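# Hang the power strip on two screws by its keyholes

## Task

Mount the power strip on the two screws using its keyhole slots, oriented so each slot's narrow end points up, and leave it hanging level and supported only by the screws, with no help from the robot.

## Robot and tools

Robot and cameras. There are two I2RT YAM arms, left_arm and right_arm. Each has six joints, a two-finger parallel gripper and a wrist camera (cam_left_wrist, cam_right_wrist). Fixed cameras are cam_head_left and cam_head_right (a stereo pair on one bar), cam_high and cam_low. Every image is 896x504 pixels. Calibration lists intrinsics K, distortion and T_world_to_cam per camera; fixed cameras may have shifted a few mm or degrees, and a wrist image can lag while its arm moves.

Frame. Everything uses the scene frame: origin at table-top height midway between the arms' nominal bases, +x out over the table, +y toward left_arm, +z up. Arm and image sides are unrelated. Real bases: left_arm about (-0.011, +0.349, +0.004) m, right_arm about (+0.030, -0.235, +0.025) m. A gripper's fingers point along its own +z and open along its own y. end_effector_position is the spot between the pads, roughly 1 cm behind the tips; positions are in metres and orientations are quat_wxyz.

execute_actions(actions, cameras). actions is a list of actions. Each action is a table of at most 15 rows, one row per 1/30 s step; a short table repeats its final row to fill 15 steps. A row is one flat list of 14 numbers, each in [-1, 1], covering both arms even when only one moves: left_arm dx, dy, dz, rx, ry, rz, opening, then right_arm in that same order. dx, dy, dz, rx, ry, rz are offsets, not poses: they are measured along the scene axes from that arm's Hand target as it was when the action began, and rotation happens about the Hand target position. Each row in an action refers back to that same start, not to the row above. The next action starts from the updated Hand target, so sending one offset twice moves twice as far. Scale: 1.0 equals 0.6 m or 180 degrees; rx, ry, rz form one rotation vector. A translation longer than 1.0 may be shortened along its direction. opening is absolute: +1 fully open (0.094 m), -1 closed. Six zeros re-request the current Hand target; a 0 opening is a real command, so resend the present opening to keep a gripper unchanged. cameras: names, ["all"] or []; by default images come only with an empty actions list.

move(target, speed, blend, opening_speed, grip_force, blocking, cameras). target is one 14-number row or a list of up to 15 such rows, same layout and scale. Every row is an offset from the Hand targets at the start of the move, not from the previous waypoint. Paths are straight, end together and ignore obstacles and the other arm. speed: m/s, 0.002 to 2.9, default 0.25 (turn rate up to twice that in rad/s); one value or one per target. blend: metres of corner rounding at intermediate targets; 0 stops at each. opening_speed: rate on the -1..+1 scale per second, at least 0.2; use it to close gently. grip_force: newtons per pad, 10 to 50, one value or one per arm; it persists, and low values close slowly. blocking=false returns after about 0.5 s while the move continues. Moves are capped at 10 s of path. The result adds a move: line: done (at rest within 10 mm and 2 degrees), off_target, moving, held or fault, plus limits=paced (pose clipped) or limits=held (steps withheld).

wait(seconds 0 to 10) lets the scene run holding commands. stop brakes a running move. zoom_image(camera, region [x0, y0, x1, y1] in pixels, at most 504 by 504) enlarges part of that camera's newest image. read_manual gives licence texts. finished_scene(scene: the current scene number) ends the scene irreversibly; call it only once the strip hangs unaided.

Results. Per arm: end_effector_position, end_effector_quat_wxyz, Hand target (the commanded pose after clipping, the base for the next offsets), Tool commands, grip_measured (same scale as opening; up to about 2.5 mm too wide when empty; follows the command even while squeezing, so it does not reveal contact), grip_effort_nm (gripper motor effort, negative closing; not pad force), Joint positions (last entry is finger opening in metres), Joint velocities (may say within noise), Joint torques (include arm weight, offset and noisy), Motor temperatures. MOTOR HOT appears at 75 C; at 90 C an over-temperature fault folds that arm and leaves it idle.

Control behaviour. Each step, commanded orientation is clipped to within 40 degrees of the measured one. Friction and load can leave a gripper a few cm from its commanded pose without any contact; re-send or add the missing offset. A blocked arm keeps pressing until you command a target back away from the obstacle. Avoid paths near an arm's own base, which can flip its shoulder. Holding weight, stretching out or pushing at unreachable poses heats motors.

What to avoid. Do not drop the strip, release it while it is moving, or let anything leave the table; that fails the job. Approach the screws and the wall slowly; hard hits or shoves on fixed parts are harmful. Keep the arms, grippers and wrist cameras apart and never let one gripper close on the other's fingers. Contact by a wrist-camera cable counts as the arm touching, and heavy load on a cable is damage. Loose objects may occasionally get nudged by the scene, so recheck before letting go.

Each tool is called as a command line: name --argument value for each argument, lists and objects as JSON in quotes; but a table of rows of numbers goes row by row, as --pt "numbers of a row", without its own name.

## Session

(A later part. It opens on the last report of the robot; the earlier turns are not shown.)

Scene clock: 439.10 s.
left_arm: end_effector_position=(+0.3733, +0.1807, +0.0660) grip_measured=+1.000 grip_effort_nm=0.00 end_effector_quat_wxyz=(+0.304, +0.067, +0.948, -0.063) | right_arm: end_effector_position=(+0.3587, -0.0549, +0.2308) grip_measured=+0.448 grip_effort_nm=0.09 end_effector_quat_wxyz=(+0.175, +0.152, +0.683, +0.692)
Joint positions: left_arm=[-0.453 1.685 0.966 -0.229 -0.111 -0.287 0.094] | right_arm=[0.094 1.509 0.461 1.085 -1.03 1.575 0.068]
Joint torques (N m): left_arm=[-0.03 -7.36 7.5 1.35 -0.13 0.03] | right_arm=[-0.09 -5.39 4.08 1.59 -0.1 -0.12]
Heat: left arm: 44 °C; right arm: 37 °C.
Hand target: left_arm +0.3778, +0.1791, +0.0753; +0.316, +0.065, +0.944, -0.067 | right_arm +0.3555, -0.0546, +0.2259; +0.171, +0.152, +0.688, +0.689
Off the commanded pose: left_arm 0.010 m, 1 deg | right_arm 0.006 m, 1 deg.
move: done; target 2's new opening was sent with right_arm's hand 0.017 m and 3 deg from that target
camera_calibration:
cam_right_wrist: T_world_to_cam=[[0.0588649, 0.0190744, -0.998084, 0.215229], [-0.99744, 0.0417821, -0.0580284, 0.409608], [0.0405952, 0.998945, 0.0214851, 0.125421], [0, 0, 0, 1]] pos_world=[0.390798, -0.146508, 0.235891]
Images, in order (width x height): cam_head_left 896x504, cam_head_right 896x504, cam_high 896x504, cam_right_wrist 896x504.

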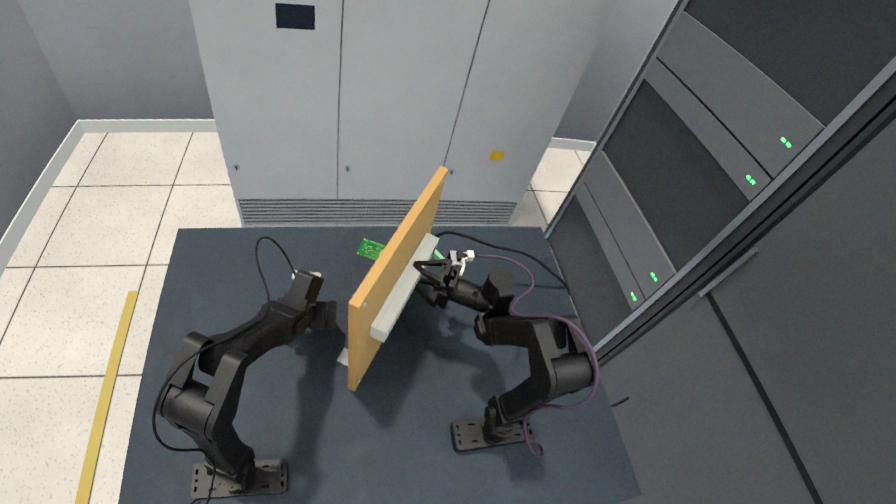

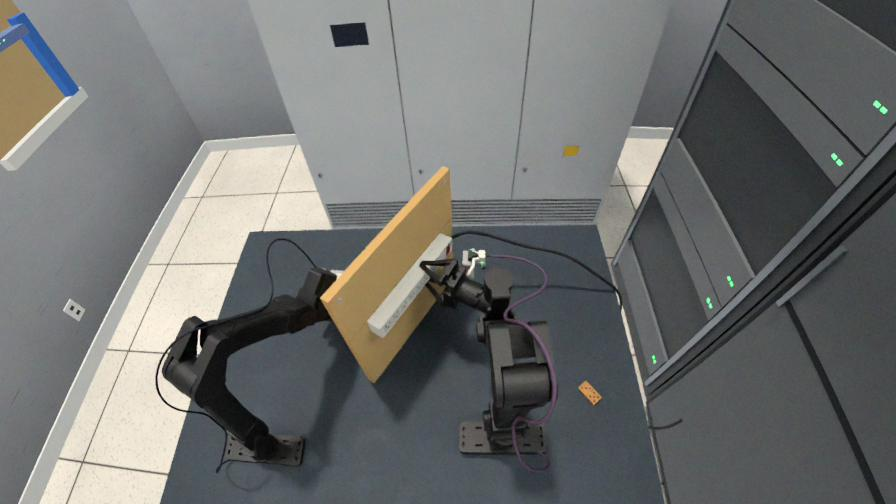

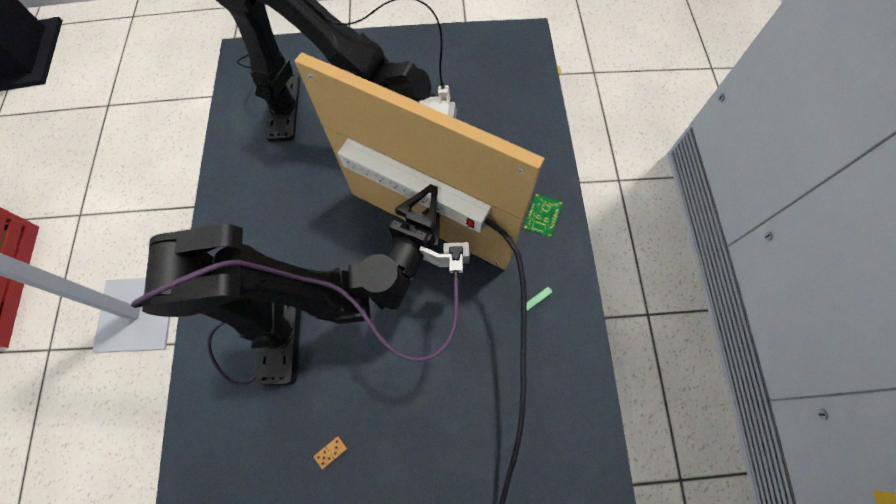

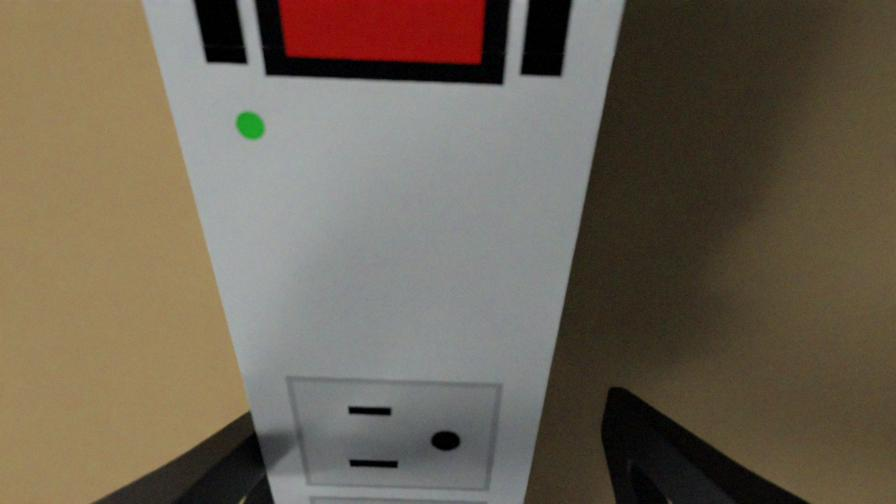

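execute_actions --actions '[]'

Scene clock: 440.90 s.
left_arm: end_effector_position=(+0.3733, +0.1807, +0.0660) grip_measured=+1.000 grip_effort_nm=0.00 end_effector_quat_wxyz=(+0.304, +0.067, +0.948, -0.063) | right_arm: end_effector_position=(+0.3587, -0.0549, +0.2308) grip_measured=+0.448 grip_effort_nm=0.09 end_effector_quat_wxyz=(+0.175, +0.152, +0.683, +0.692)
Joint positions: left_arm=[-0.453 1.685 0.966 -0.229 -0.111 -0.287 0.094] | right_arm=[0.094 1.509 0.461 1.085 -1.03 1.575 0.068]
Joint velocities: within noise
Joint torques (N m): left_arm=[-0.03 -7.38 7.49 1.36 -0.13 0.04] | right_arm=[0.03 -5.49 4.18 1.65 -0.05 -0.06]
Motor temperatures (°C): left_arm=[26 32 44 38 27 27 27] | right_arm=[29 29 37 37 26 26 26]
Heat: left arm: 44 °C; right arm: 37 °C.
Hand target: left_arm +0.3778, +0.1791, +0.0753; +0.316, +0.065, +0.944, -0.067 | right_arm +0.3555, -0.0546, +0.2259; +0.171, +0.151, +0.688, +0.689
Tool commands: left_gripper/opening=+1.0 right_gripper/opening=+0.45
Off the commanded pose: left_arm 0.010 m, 1 deg | right_arm 0.006 m, 1 deg.
camera_calibration:
cam_right_wrist: T_world_to_cam=[[0.0592591, 0.0189577, -0.998063, 0.215052], [-0.997417, 0.0417815, -0.0584272, 0.409691], [0.0405929, 0.998947, 0.0213847, 0.125446], [0, 0, 0, 1]] pos_world=[0.390797, -0.146508, 0.23589]

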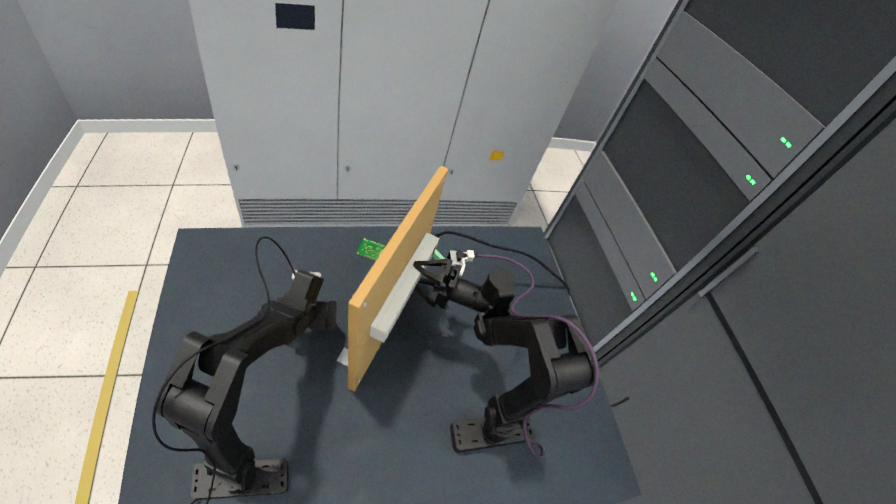

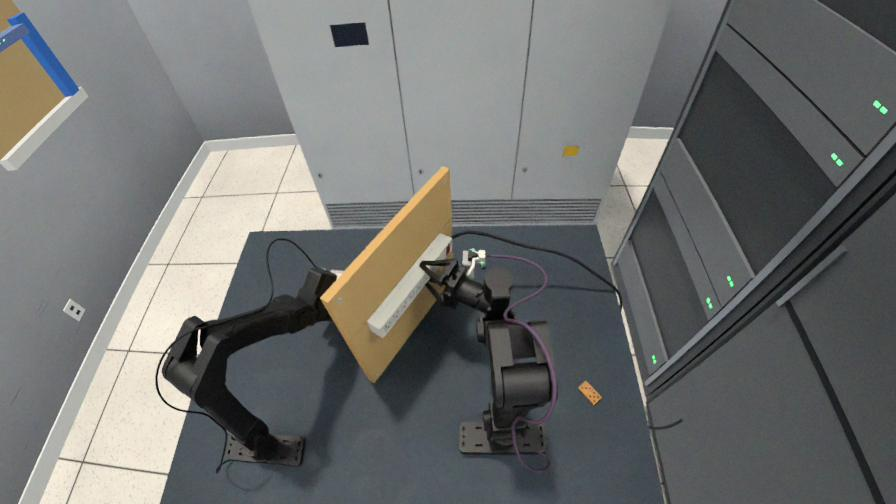

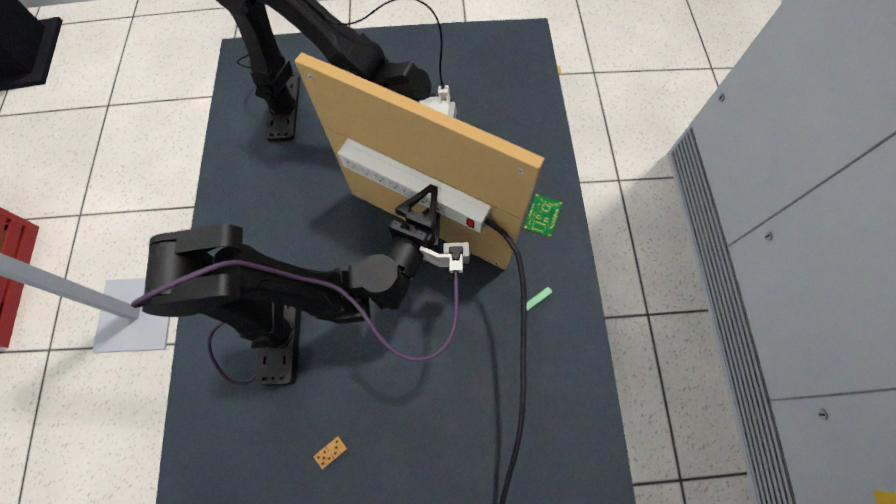

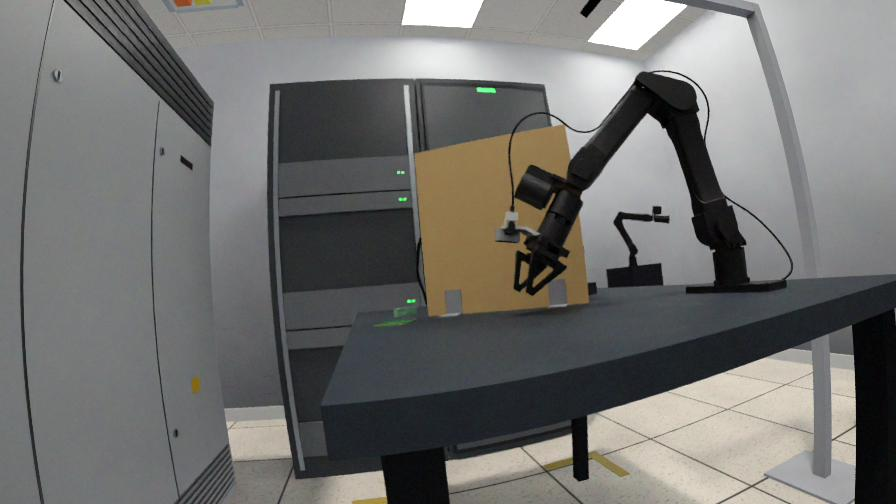

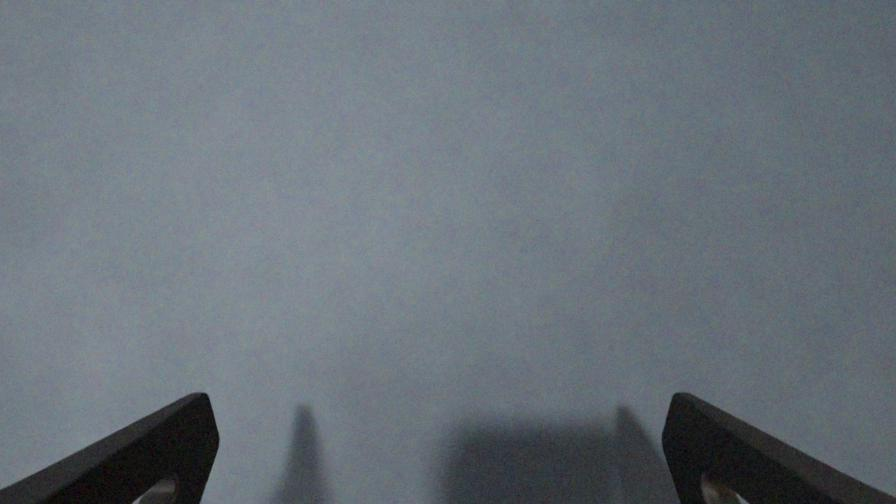

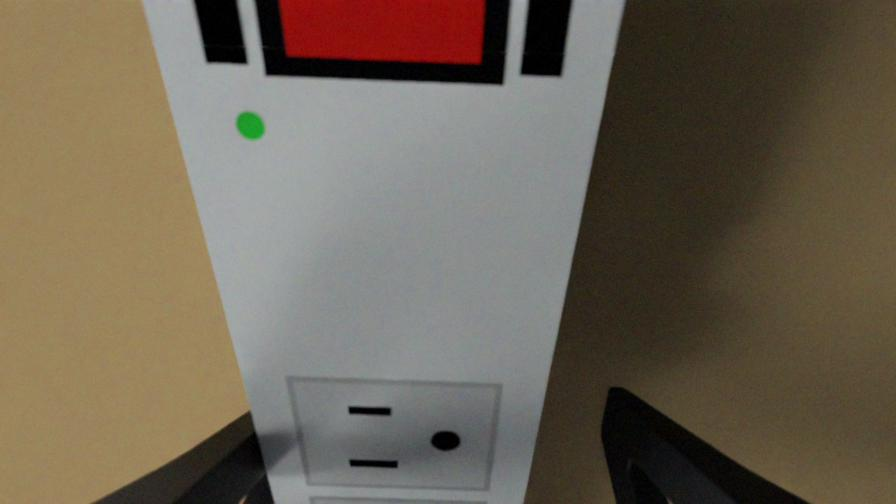

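move --target '[0, 0, 0, 0, 0, 0, 1.0, 0, 0, 0.018, 0, 0, 0, 0.8]' --speed 0.03 --cameras '["cam_right_wrist", "cam_high"]'

Scene clock: 442.80 s.
left_arm: end_effector_position=(+0.3733, +0.1807, +0.0660) grip_measured=+1.000 grip_effort_nm=0.01 end_effector_quat_wxyz=(+0.304, +0.067, +0.948, -0.063) | right_arm: end_effector_position=(+0.3567, -0.0550, +0.2280) grip_measured=+0.798 grip_effort_nm=0.09 end_effector_quat_wxyz=(+0.161, +0.166, +0.688, +0.688)
Joint positions: left_arm=[-0.453 1.685 0.966 -0.229 -0.111 -0.287 0.094] | right_arm=[0.094 1.484 0.461 1.019 -1.031 1.574 0.084]
Joint torques (N m): left_arm=[-0.03 -7.36 7.5 1.36 -0.13 0.04] | right_arm=[0.03 -6.94 5.97 1.61 -0.08 -0.12]
Heat: left arm: 44 °C; right arm: 37 °C.
Hand target: left_arm +0.3778, +0.1791, +0.0753; +0.316, +0.065, +0.944, -0.067 | right_arm +0.3555, -0.0546, +0.2367; +0.171, +0.151, +0.688, +0.689
Off the commanded pose: left_arm 0.010 m, 1 deg | right_arm 0.009 m, 2 deg.
move: done
camera_calibration:
cam_right_wrist: T_world_to_cam=[[0.0184965, 0.0157835, -0.999704, 0.227132], [-0.999003, 0.0409263, -0.0178374, 0.39876], [0.0406327, 0.999037, 0.0165248, 0.126718], [0, 0, 0, 1]] pos_world=[0.389012, -0.1465, 0.232083]
Images, in order (width x height): cam_high 896x504, cam_right_wrist 896x504.

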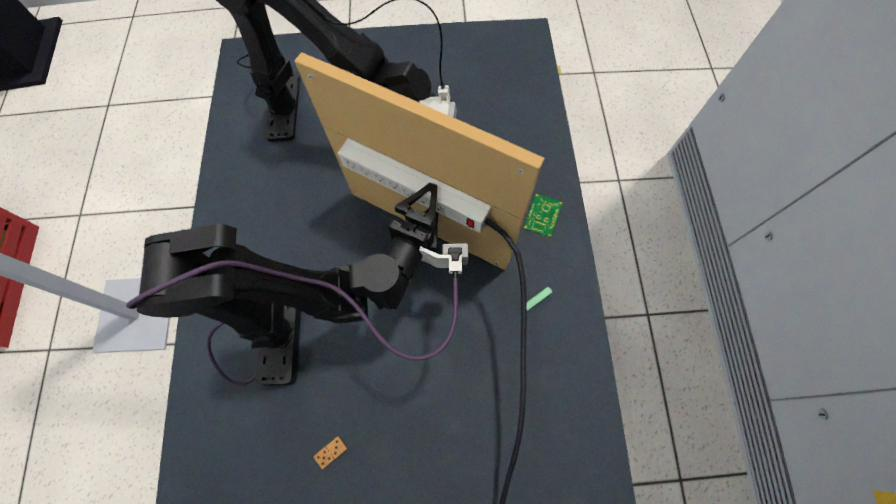

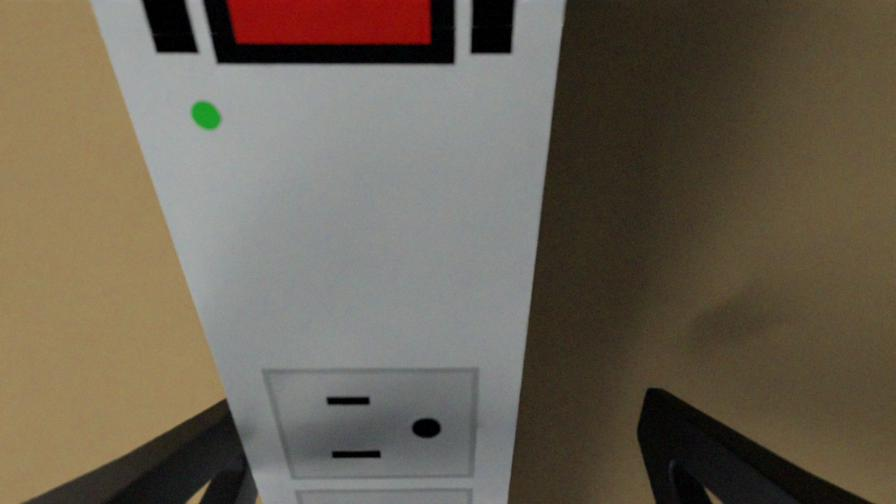

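move --target '[0, 0, 0, 0, 0, 0, 1.0, 0, 0, 0.02, 0, 0, 0, 0.8]' --speed 0.03 --cameras '["cam_right_wrist"]'

Scene clock: 444.80 s.
left_arm: end_effector_position=(+0.3733, +0.1807, +0.0660) grip_measured=+1.000 grip_effort_nm=0.00 end_effector_quat_wxyz=(+0.304, +0.067, +0.948, -0.063) | right_arm: end_effector_position=(+0.3544, -0.0552, +0.2351) grip_measured=+0.798 grip_effort_nm=0.09 end_effector_quat_wxyz=(+0.156, +0.170, +0.689, +0.686)
Joint positions: left_arm=[-0.453 1.685 0.966 -0.229 -0.111 -0.287 0.094] | right_arm=[0.094 1.437 0.472 0.948 -1.031 1.574 0.084]
Joint torques (N m): left_arm=[-0.05 -7.38 7.5 1.36 -0.13 0.04] | right_arm=[0.02 -6.65 7.62 1.62 -0.1 -0.14]
Heat: left arm: 44 °C; right arm: 37 °C.
Hand target: left_arm +0.3778, +0.1791, +0.0753; +0.316, +0.065, +0.944, -0.067 | right_arm +0.3555, -0.0546, +0.2487; +0.171, +0.151, +0.688, +0.689
Off the commanded pose: left_arm 0.010 m, 1 deg | right_arm 0.014 m, 3 deg.
move: off_target (right_arm)
camera_calibration:
cam_right_wrist: T_world_to_cam=[[0.00514369, 0.0147382, -0.999878, 0.238957], [-0.999154, 0.0408842, -0.00453733, 0.393505], [0.0408124, 0.999055, 0.014936, 0.127208], [0, 0, 0, 1]] pos_world=[0.386751, -0.146698, 0.238813]
Images, in order (width x height): cam_right_wrist 896x504.

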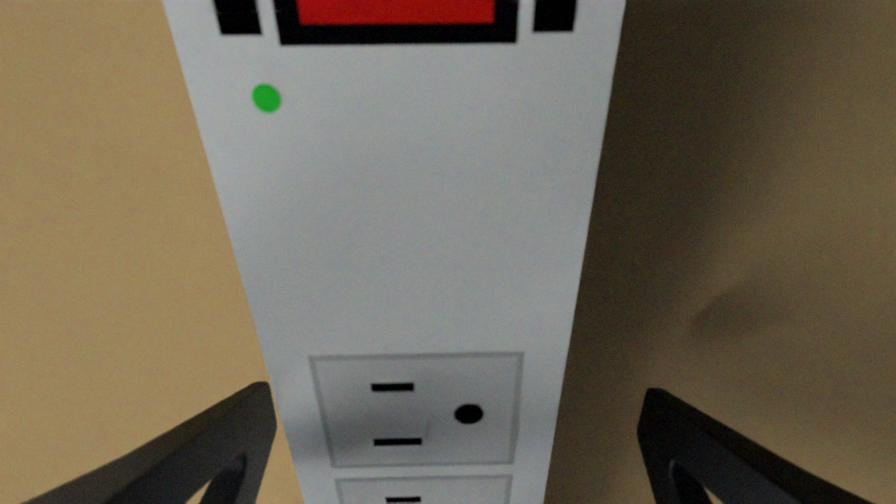

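move --target '[0, 0, 0, 0, 0, 0, 1.0, -0.0597, -0.119, -0.006, 0, 0, 0, 0.8]' --speed 0.06 --cameras '["cam_right_wrist", "cam_high", "cam_head_left", "cam_head_right"]'

Scene clock: 448.43 s.
left_arm: end_effector_position=(+0.3733, +0.1807, +0.0660) grip_measured=+1.000 grip_effort_nm=0.00 end_effector_quat_wxyz=(+0.304, +0.067, +0.948, -0.063) | right_arm: end_effector_position=(+0.3242, -0.1260, +0.2436) grip_measured=+0.798 grip_effort_nm=0.09 end_effector_quat_wxyz=(+0.167, +0.157, +0.687, +0.689)
Joint positions: left_arm=[-0.453 1.685 0.966 -0.229 -0.111 -0.287 0.094] | right_arm=[-0.224 1.315 0.396 0.947 -1.352 1.586 0.084]
Joint torques (N m): left_arm=[-0.03 -7.36 7.5 1.36 -0.13 0.03] | right_arm=[-0.27 -5.44 4.45 1.57 -0.05 0.01]
Heat: left arm: 44 °C; right arm: 37 °C.
Hand target: left_arm +0.3778, +0.1791, +0.0753; +0.316, +0.065, +0.944, -0.067 | right_arm +0.3196, -0.1259, +0.2451; +0.170, +0.151, +0.688, +0.689
Off the commanded pose: left_arm 0.010 m, 1 deg | right_arm 0.005 m, 1 deg.
move: done
camera_calibration:
cam_right_wrist: T_world_to_cam=[[0.0385959, 0.0144839, -0.99915, 0.237603], [-0.998576, 0.0373983, -0.0380317, 0.37382], [0.0368156, 0.999195, 0.0159067, 0.200044], [0, 0, 0, 1]] pos_world=[0.356753, -0.217305, 0.248436]
Images, in order (width x height): cam_head_left 896x504, cam_head_right 896x504, cam_high 896x504, cam_right_wrist 896x504.

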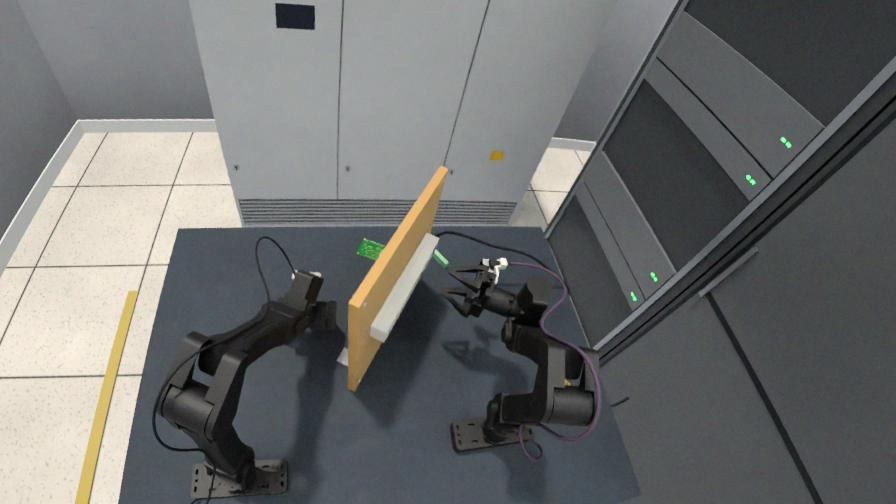

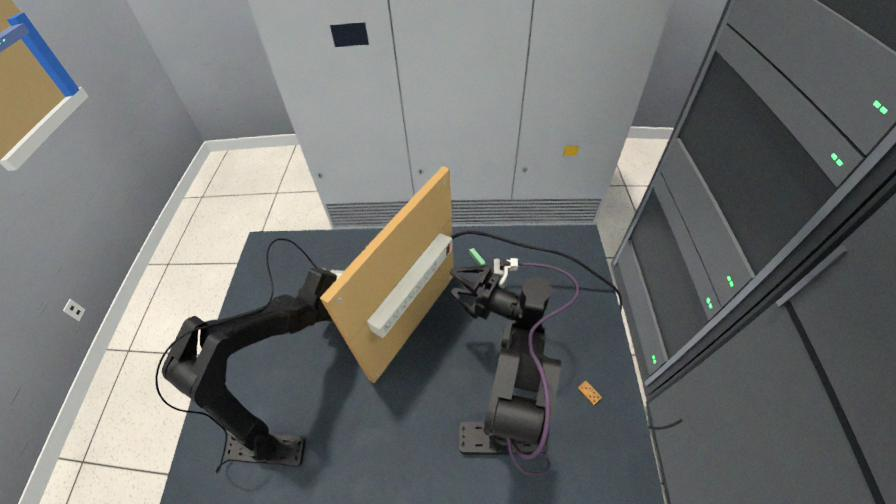

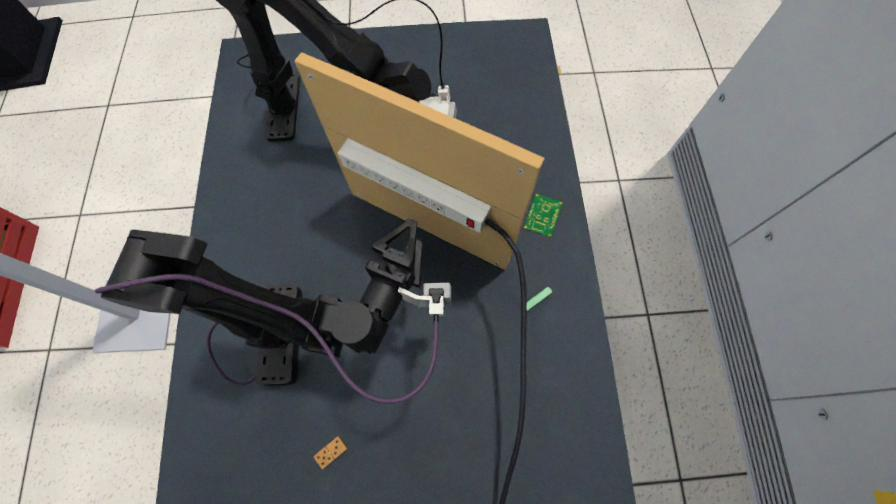

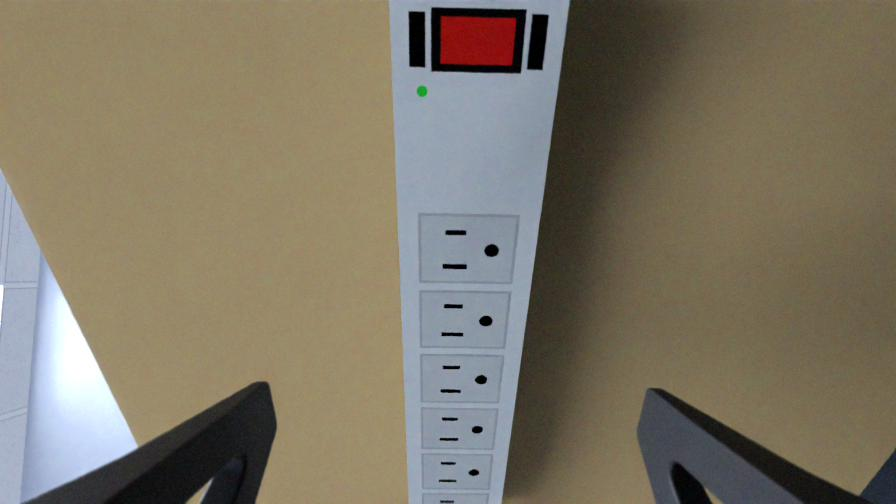

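zoom_image --camera "cam_high" --region '[290, 40, 560, 280]'

zoom_image --camera "cam_head_right" --region '[310, 150, 510, 400]'

zoom_image --camera "cam_head_left" --region '[330, 150, 510, 400]'

Scaled by 1.867 from the camera's 896x504 image, which has a finer 1280x720 frame.

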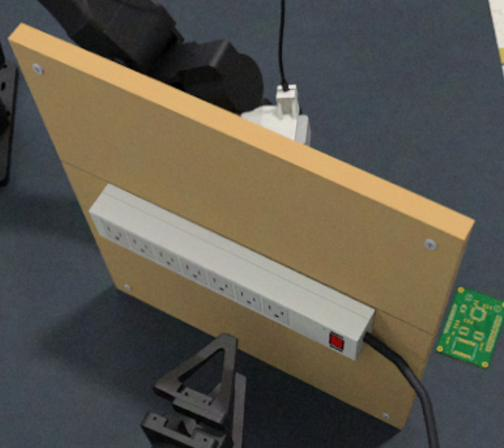

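Scaled by 2.016 from the camera's 896x504 image, which has a finer 1280x720 frame.

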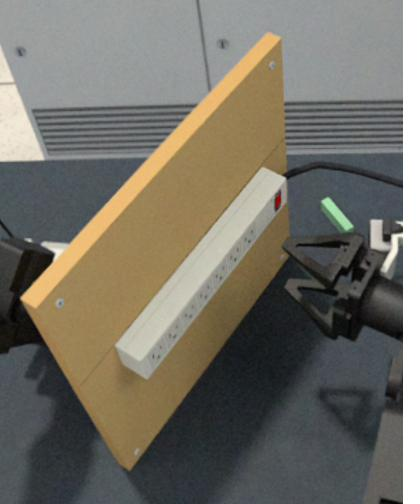

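Scaled by 2.016 from the camera's 896x504 image, which has a finer 1280x720 frame.

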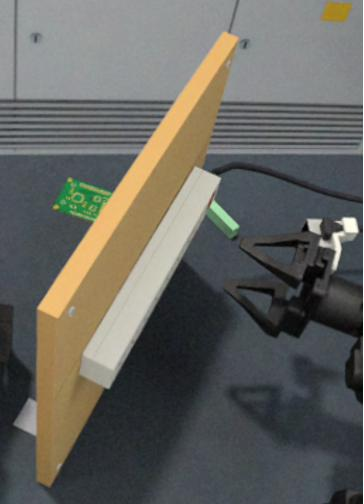

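finished_scene --scene 1

The scene is finished: the task was done.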